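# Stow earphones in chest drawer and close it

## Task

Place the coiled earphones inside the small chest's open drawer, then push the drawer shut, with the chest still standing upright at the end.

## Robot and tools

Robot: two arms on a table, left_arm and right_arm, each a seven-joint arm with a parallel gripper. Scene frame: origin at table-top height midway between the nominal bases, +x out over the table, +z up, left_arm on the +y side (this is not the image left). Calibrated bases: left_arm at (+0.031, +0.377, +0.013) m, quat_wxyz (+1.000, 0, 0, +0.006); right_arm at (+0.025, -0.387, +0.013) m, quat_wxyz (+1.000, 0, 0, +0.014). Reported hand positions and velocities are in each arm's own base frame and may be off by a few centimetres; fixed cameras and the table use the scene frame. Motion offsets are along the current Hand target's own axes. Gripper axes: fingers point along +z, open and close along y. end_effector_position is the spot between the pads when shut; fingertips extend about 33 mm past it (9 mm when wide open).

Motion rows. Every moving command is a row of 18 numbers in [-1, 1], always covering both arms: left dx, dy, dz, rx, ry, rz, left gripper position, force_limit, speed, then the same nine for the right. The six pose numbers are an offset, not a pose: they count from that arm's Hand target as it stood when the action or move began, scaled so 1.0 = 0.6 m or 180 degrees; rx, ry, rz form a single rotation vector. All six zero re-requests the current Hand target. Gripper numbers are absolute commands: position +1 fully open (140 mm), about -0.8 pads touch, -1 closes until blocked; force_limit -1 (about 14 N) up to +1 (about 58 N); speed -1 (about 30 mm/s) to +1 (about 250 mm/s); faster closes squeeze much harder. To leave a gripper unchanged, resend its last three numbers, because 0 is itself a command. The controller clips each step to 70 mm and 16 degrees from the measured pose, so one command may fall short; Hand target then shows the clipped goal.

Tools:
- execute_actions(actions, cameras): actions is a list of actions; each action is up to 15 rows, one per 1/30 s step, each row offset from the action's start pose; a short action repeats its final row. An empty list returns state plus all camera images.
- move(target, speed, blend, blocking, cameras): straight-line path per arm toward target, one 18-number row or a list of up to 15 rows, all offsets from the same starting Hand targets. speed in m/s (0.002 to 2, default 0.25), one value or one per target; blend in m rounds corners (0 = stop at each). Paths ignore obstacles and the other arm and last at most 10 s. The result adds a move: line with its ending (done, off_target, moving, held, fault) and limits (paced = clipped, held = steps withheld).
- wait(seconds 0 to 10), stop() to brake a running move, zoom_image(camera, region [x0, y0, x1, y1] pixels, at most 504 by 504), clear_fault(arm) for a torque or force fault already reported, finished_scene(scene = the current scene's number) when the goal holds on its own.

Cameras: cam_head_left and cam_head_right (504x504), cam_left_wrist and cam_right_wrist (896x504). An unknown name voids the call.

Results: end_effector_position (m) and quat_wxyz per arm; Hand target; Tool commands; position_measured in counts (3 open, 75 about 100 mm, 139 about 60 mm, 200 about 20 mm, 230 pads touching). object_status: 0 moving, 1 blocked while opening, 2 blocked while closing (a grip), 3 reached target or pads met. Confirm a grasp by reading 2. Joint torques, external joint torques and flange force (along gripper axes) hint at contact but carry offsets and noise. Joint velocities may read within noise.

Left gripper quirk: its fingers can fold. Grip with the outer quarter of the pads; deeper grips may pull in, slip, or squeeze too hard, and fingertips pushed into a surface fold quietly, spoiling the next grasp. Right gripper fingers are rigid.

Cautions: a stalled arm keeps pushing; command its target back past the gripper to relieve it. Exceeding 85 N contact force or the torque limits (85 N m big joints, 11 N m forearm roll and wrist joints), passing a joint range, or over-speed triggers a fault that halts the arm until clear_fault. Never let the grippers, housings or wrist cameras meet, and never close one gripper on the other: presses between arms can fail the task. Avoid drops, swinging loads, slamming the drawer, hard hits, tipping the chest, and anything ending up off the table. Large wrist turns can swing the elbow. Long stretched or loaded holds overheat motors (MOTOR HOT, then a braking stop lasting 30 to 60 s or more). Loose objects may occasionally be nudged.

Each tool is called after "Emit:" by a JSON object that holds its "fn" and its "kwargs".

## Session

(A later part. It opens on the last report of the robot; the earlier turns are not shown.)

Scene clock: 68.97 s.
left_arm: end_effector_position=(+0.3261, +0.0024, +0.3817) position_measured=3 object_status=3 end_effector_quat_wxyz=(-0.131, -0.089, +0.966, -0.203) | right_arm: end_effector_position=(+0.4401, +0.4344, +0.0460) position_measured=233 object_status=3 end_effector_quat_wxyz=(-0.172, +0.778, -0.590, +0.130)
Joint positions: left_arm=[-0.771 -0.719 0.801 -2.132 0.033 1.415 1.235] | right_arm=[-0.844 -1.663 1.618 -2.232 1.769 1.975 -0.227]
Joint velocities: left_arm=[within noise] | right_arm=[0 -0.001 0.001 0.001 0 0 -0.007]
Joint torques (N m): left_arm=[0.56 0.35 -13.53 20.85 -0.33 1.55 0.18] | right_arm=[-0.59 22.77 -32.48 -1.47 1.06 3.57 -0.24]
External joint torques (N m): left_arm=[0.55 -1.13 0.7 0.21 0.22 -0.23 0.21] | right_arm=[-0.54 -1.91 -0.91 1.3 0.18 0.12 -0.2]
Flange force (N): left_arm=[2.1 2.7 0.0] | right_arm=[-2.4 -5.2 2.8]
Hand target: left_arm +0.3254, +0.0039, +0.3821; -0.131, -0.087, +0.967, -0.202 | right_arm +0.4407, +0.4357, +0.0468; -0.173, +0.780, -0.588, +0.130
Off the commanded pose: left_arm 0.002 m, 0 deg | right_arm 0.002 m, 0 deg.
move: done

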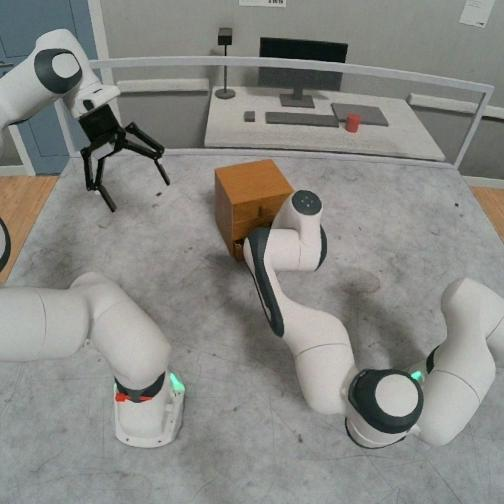

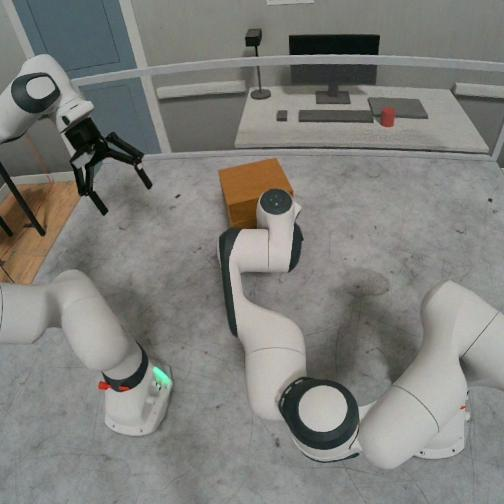

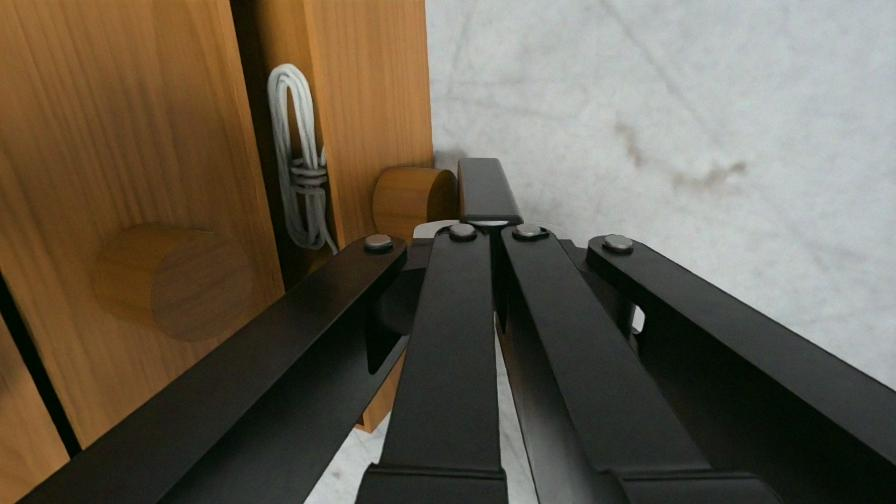

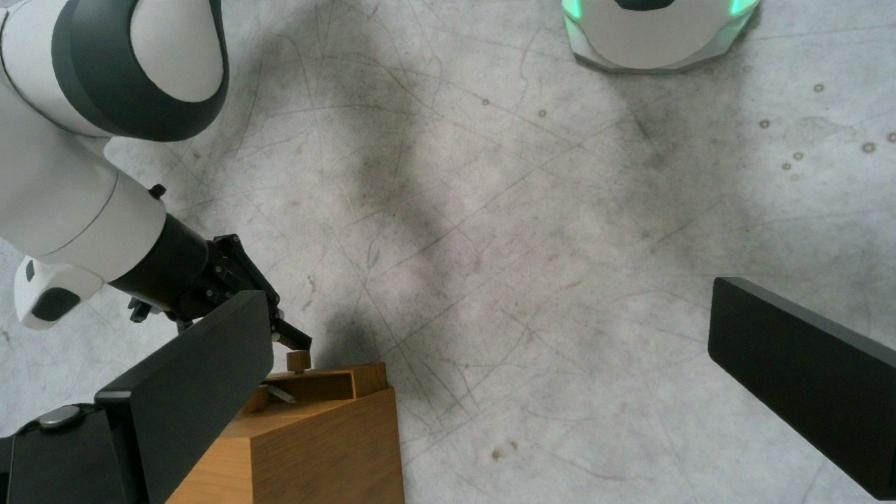

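Emit:
{"fn": "move", "kwargs": {"target": [[0,0,0,0,0,0,1,1,1,0,-0.0332,0.0155,0,0,0,-1,-0.6,0]], "speed": 0.05, "cameras": ["cam_left_wrist","cam_right_wrist"]}}

Emit:
{"fn": "zoom_image", "kwargs": {"camera": "cam_right_wrist", "region": [230, 300, 410, 460]}}

Scene clock: 70.60 s.
left_arm: end_effector_position=(+0.3261, +0.0024, +0.3817) position_measured=3 object_status=3 end_effector_quat_wxyz=(-0.131, -0.089, +0.966, -0.203) | right_arm: end_effector_position=(+0.4608, +0.4408, +0.0458) position_measured=233 object_status=3 end_effector_quat_wxyz=(-0.172, +0.778, -0.590, +0.129)
Joint positions: left_arm=[-0.771 -0.719 0.801 -2.132 0.033 1.415 1.235] | right_arm=[-0.913 -1.663 1.612 -2.17 1.77 1.975 -0.236]
Joint torques (N m): left_arm=[0.55 0.36 -13.5 20.81 -0.3 1.58 0.16] | right_arm=[-0.75 24.12 -33.1 -1.64 1.04 3.59 -0.21]
External joint torques (N m): left_arm=[0.55 -1.07 0.76 0.13 0.26 -0.2 0.19] | right_arm=[-0.7 -2.03 -1.02 1.03 0.15 0.16 -0.17]
Flange force (N): left_arm=[1.9 2.8 0.2] | right_arm=[-2.0 -5.1 2.7]
Hand target: left_arm +0.3254, +0.0039, +0.3821; -0.131, -0.087, +0.967, -0.202 | right_arm +0.4619, +0.4418, +0.0468; -0.173, +0.780, -0.588, +0.130
Off the commanded pose: left_arm 0.002 m, 0 deg | right_arm 0.002 m, 0 deg.
move: done
Images, in order (width x height): cam_left_wrist 896x504, cam_right_wrist 896x504.

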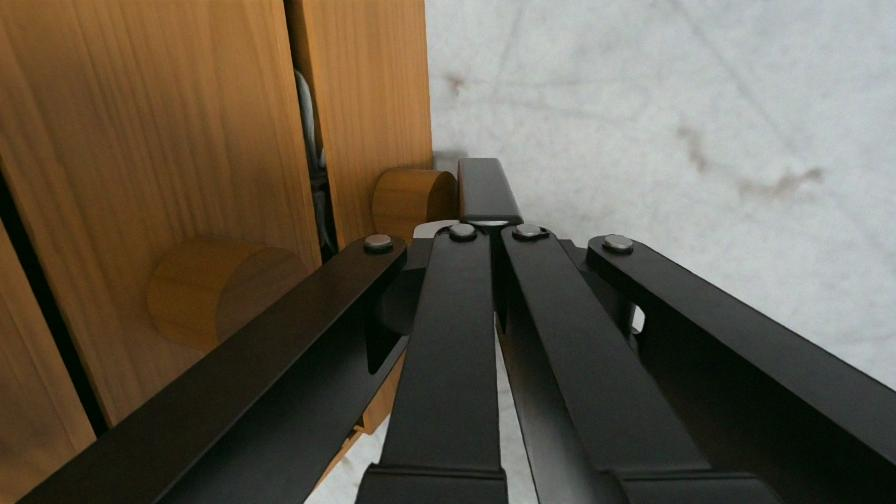

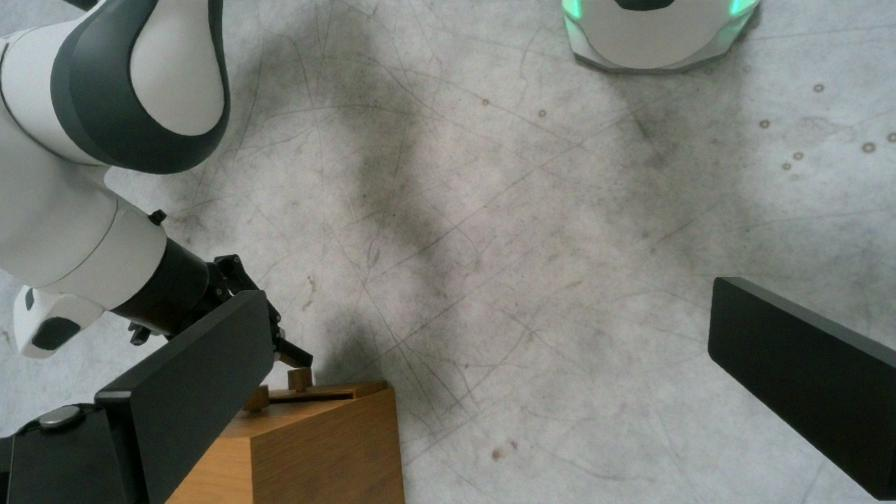

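Scaled by 2.800 from the camera's 896x504 image, which has a finer 1280x720 frame.

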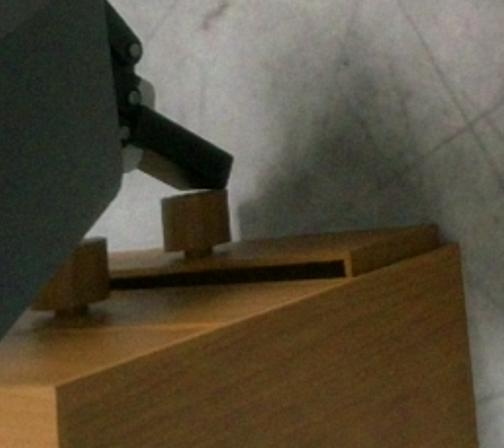

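Emit:
{"fn": "move", "kwargs": {"target": [[0,0,0,0,0,0,1,1,1,0,-0.0136,0.0063,0,0,0,-1,-0.6,0]], "speed": 0.03, "cameras": ["cam_left_wrist","cam_right_wrist"]}}

Emit:
{"fn": "zoom_image", "kwargs": {"camera": "cam_right_wrist", "region": [230, 300, 410, 460]}}

Scene clock: 71.73 s.
left_arm: end_effector_position=(+0.3261, +0.0024, +0.3817) position_measured=3 object_status=3 end_effector_quat_wxyz=(-0.131, -0.089, +0.966, -0.203) | right_arm: end_effector_position=(+0.4689, +0.4439, +0.0458) position_measured=233 object_status=3 end_effector_quat_wxyz=(-0.172, +0.779, -0.589, +0.129)
Joint positions: left_arm=[-0.771 -0.719 0.801 -2.132 0.033 1.415 1.235] | right_arm=[-0.94 -1.663 1.61 -2.144 1.77 1.975 -0.239]
Joint torques (N m): left_arm=[0.54 0.28 -13.45 20.79 -0.33 1.55 0.14] | right_arm=[-1.52 24.6 -33.33 -1.63 1.05 3.77 -0.18]
External joint torques (N m): left_arm=[0.57 -1.22 0.84 0.13 0.23 -0.24 0.17] | right_arm=[-1.26 -2.24 -0.91 1.15 0.17 0.31 -0.14]
Flange force (N): left_arm=[2.2 2.9 0.3] | right_arm=[-2.2 -6.7 4.1]
Hand target: left_arm +0.3254, +0.0039, +0.3821; -0.131, -0.087, +0.967, -0.202 | right_arm +0.4705, +0.4443, +0.0468; -0.173, +0.780, -0.588, +0.130
Off the commanded pose: left_arm 0.002 m, 0 deg | right_arm 0.002 m, 0 deg.
move: done
Images, in order (width x height): cam_left_wrist 896x504, cam_right_wrist 896x504.

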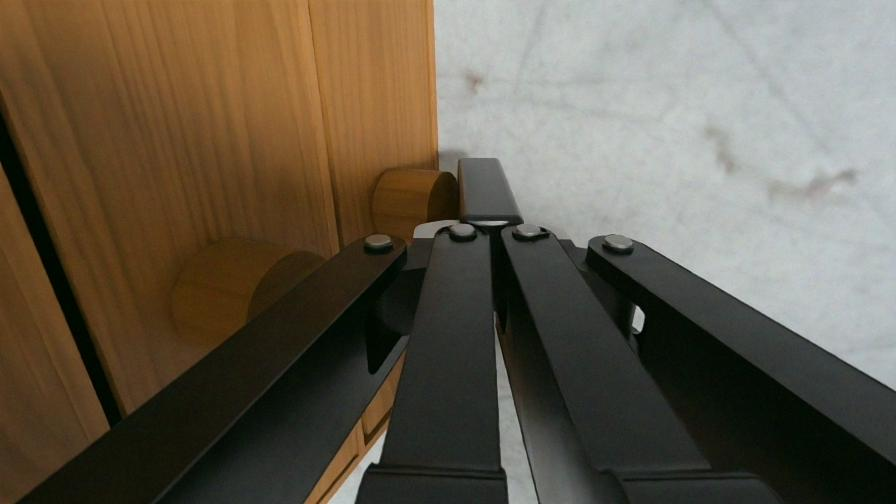

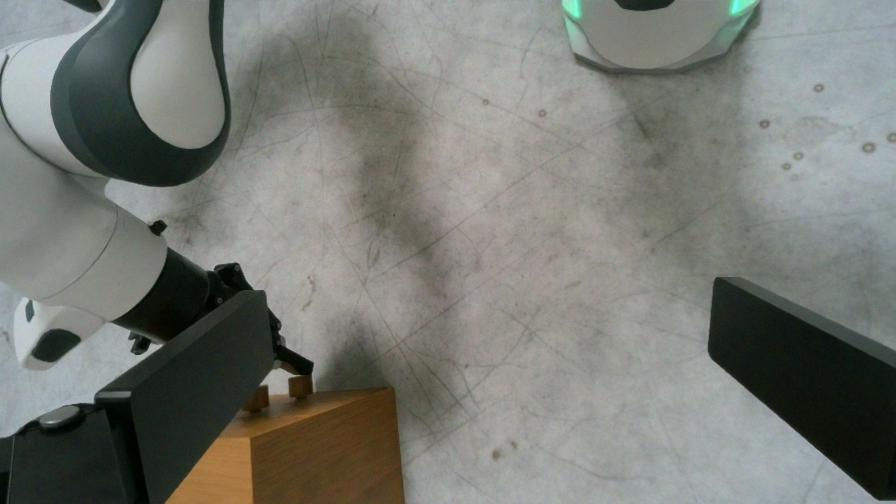

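Scaled by 2.800 from the camera's 896x504 image, which has a finer 1280x720 frame.

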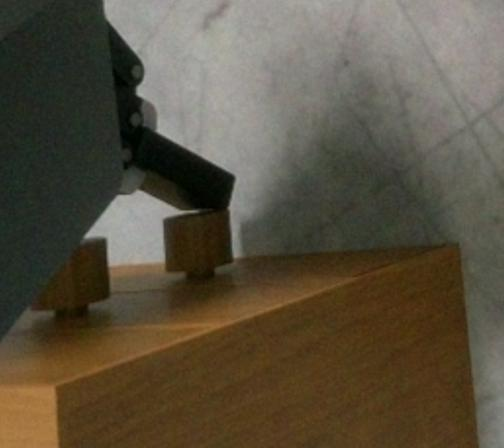

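Emit:
{"fn": "move", "kwargs": {"target": [[0,0,0,0,0,0,1,1,1,0,-0.006,0.0028,0,0,0,-1,-0.6,0]], "speed": 0.02, "cameras": ["cam_left_wrist","cam_right_wrist"]}}

Emit:
{"fn": "zoom_image", "kwargs": {"camera": "cam_right_wrist", "region": [230, 300, 410, 460]}}

Scene clock: 72.63 s.
left_arm: end_effector_position=(+0.3261, +0.0024, +0.3817) position_measured=3 object_status=3 end_effector_quat_wxyz=(-0.131, -0.089, +0.966, -0.203) | right_arm: end_effector_position=(+0.4705, +0.4451, +0.0458) position_measured=233 object_status=3 end_effector_quat_wxyz=(-0.170, +0.780, -0.589, +0.127)
Joint positions: left_arm=[-0.771 -0.719 0.801 -2.132 0.033 1.415 1.235] | right_arm=[-0.949 -1.663 1.607 -2.135 1.77 1.968 -0.24]
Joint torques (N m): left_arm=[0.55 0.29 -13.46 20.87 -0.31 1.58 0.1] | right_arm=[-3.12 23.39 -32.68 -0.17 1.96 4.78 -0.19]
External joint torques (N m): left_arm=[0.5 -1.17 0.75 0.23 0.25 -0.2 0.13] | right_arm=[-3.06 -3.58 -0.37 2.49 1.07 1.35 -0.15]
Flange force (N): left_arm=[2.1 2.6 0.0] | right_arm=[-4.0 -13.1 12.7]
Hand target: left_arm +0.3254, +0.0039, +0.3821; -0.131, -0.087, +0.967, -0.202 | right_arm +0.4743, +0.4454, +0.0468; -0.173, +0.780, -0.588, +0.130
Off the commanded pose: left_arm 0.002 m, 0 deg | right_arm 0.004 m, 0 deg.
move: off_target (right_arm)
Images, in order (width x height): cam_left_wrist 896x504, cam_right_wrist 896x504.

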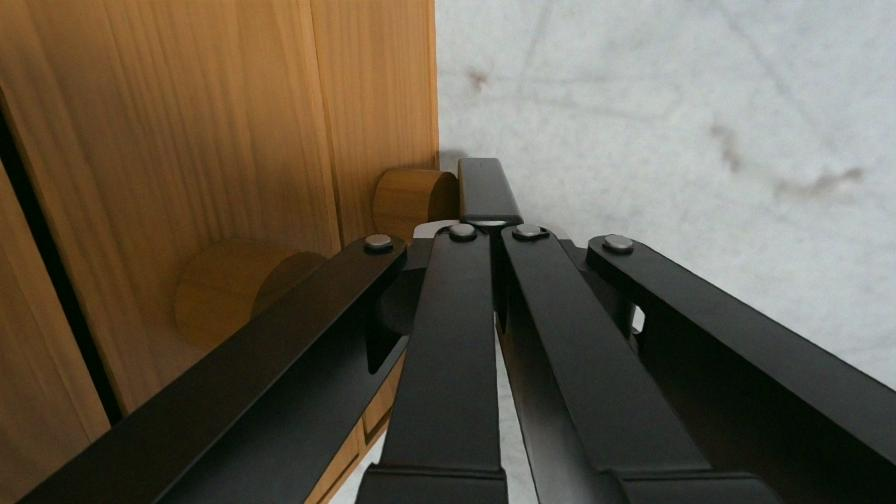

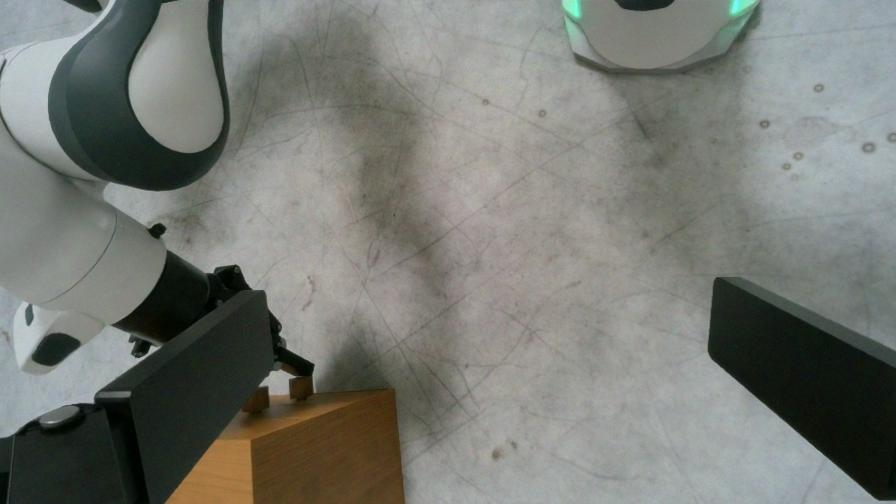

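Scaled by 2.800 from the camera's 896x504 image, which has a finer 1280x720 frame.

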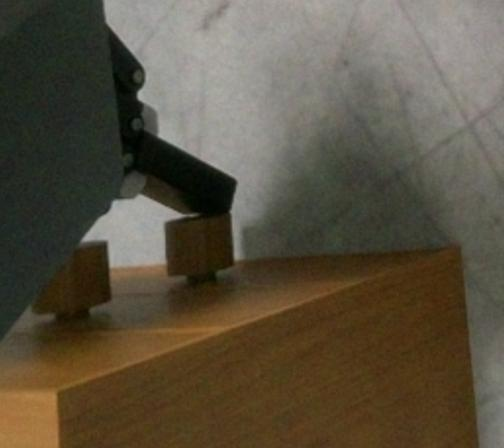

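Emit:
{"fn": "move", "kwargs": {"target": [[0,0,0,0,0,0,1,1,1,0,0.15,-0.07,0,0,0,-1,-0.6,0]], "speed": 0.12, "cameras": ["all"]}}

Emit:
{"fn": "zoom_image", "kwargs": {"camera": "cam_right_wrist", "region": [230, 300, 410, 460]}}

Emit:
{"fn": "zoom_image", "kwargs": {"camera": "cam_head_left", "region": [200, 150, 340, 290]}}

Scene clock: 74.63 s.
left_arm: end_effector_position=(+0.3261, +0.0024, +0.3817) position_measured=3 object_status=3 end_effector_quat_wxyz=(-0.131, -0.089, +0.966, -0.203) | right_arm: end_effector_position=(+0.3785, +0.4199, +0.0474) position_measured=233 object_status=3 end_effector_quat_wxyz=(-0.174, +0.781, -0.586, +0.128)
Joint positions: left_arm=[-0.771 -0.719 0.801 -2.132 0.033 1.415 1.235] | right_arm=[-0.638 -1.664 1.632 -2.396 1.765 1.971 -0.195]
Joint velocities: left_arm=[within noise] | right_arm=[0 0 -0.001 -0.001 0 0 0.005]
Joint torques (N m): left_arm=[0.57 0.33 -13.47 20.82 -0.32 1.57 0.13] | right_arm=[0.38 18.56 -30.01 -2.83 0.64 3.6 0.21]
External joint torques (N m): left_arm=[0.64 -1.15 0.83 0.21 0.25 -0.21 0.16] | right_arm=[0.36 -2.3 -0.4 0.08 -0.24 0.15 0.25]
Flange force (N): left_arm=[2.1 2.9 0.1] | right_arm=[-1.5 0.8 -0.2]
Hand target: left_arm +0.3254, +0.0039, +0.3821; -0.131, -0.087, +0.967, -0.202 | right_arm +0.3789, +0.4180, +0.0468; -0.173, +0.780, -0.588, +0.130
Off the commanded pose: left_arm 0.002 m, 0 deg | right_arm 0.002 m, 0 deg.
move: done

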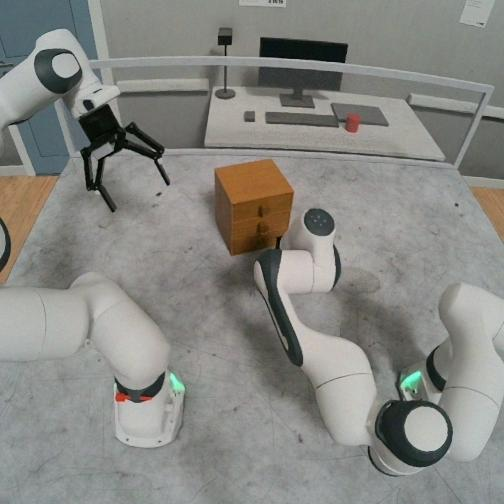

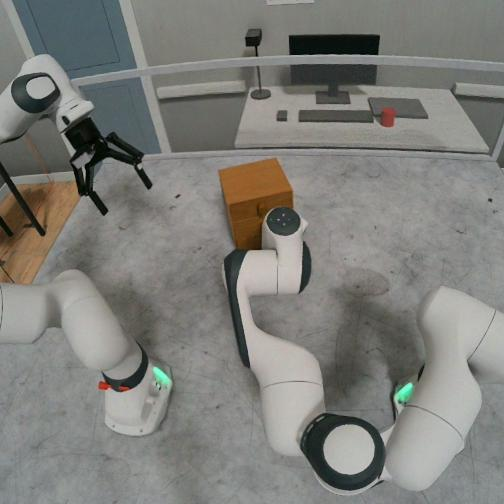

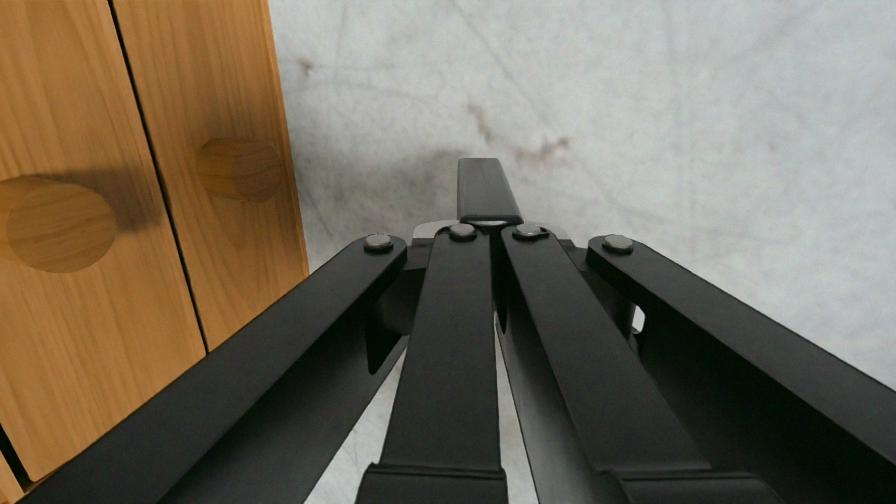

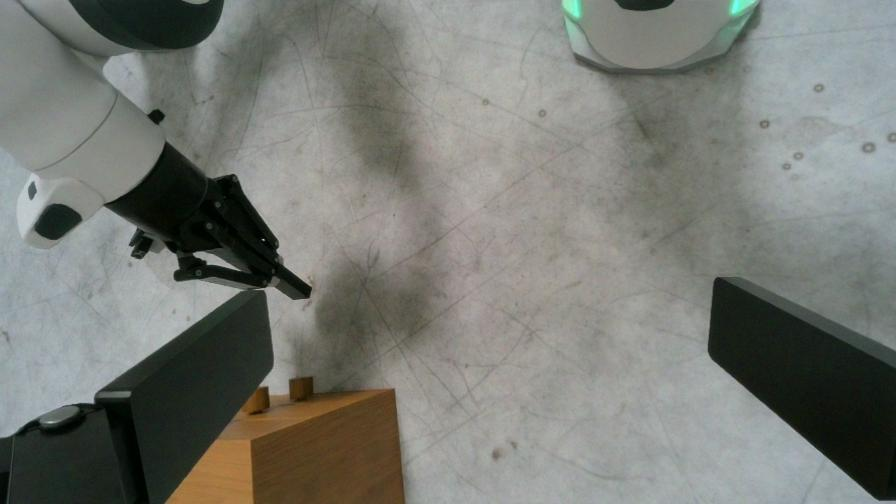

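Scaled by 2.800 from the camera's 896x504 image, which has a finer 1280x720 frame.

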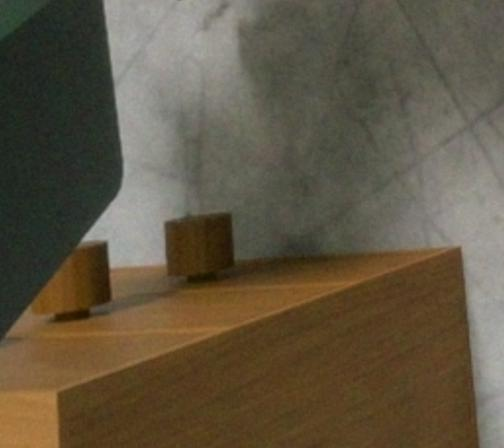

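Scaled by 3.600 from the camera's 504x504 image, which has a finer 720x720 frame.

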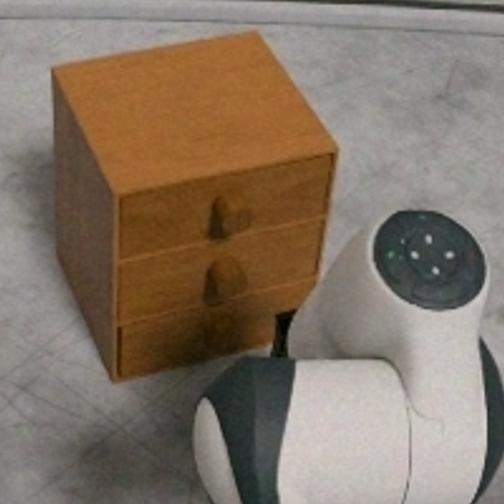

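Drawer is fully shut, chest upright, and earphones inside.

Emit:
{"fn": "finished_scene", "kwargs": {"scene": 1}}

The scene is finished: the task was done.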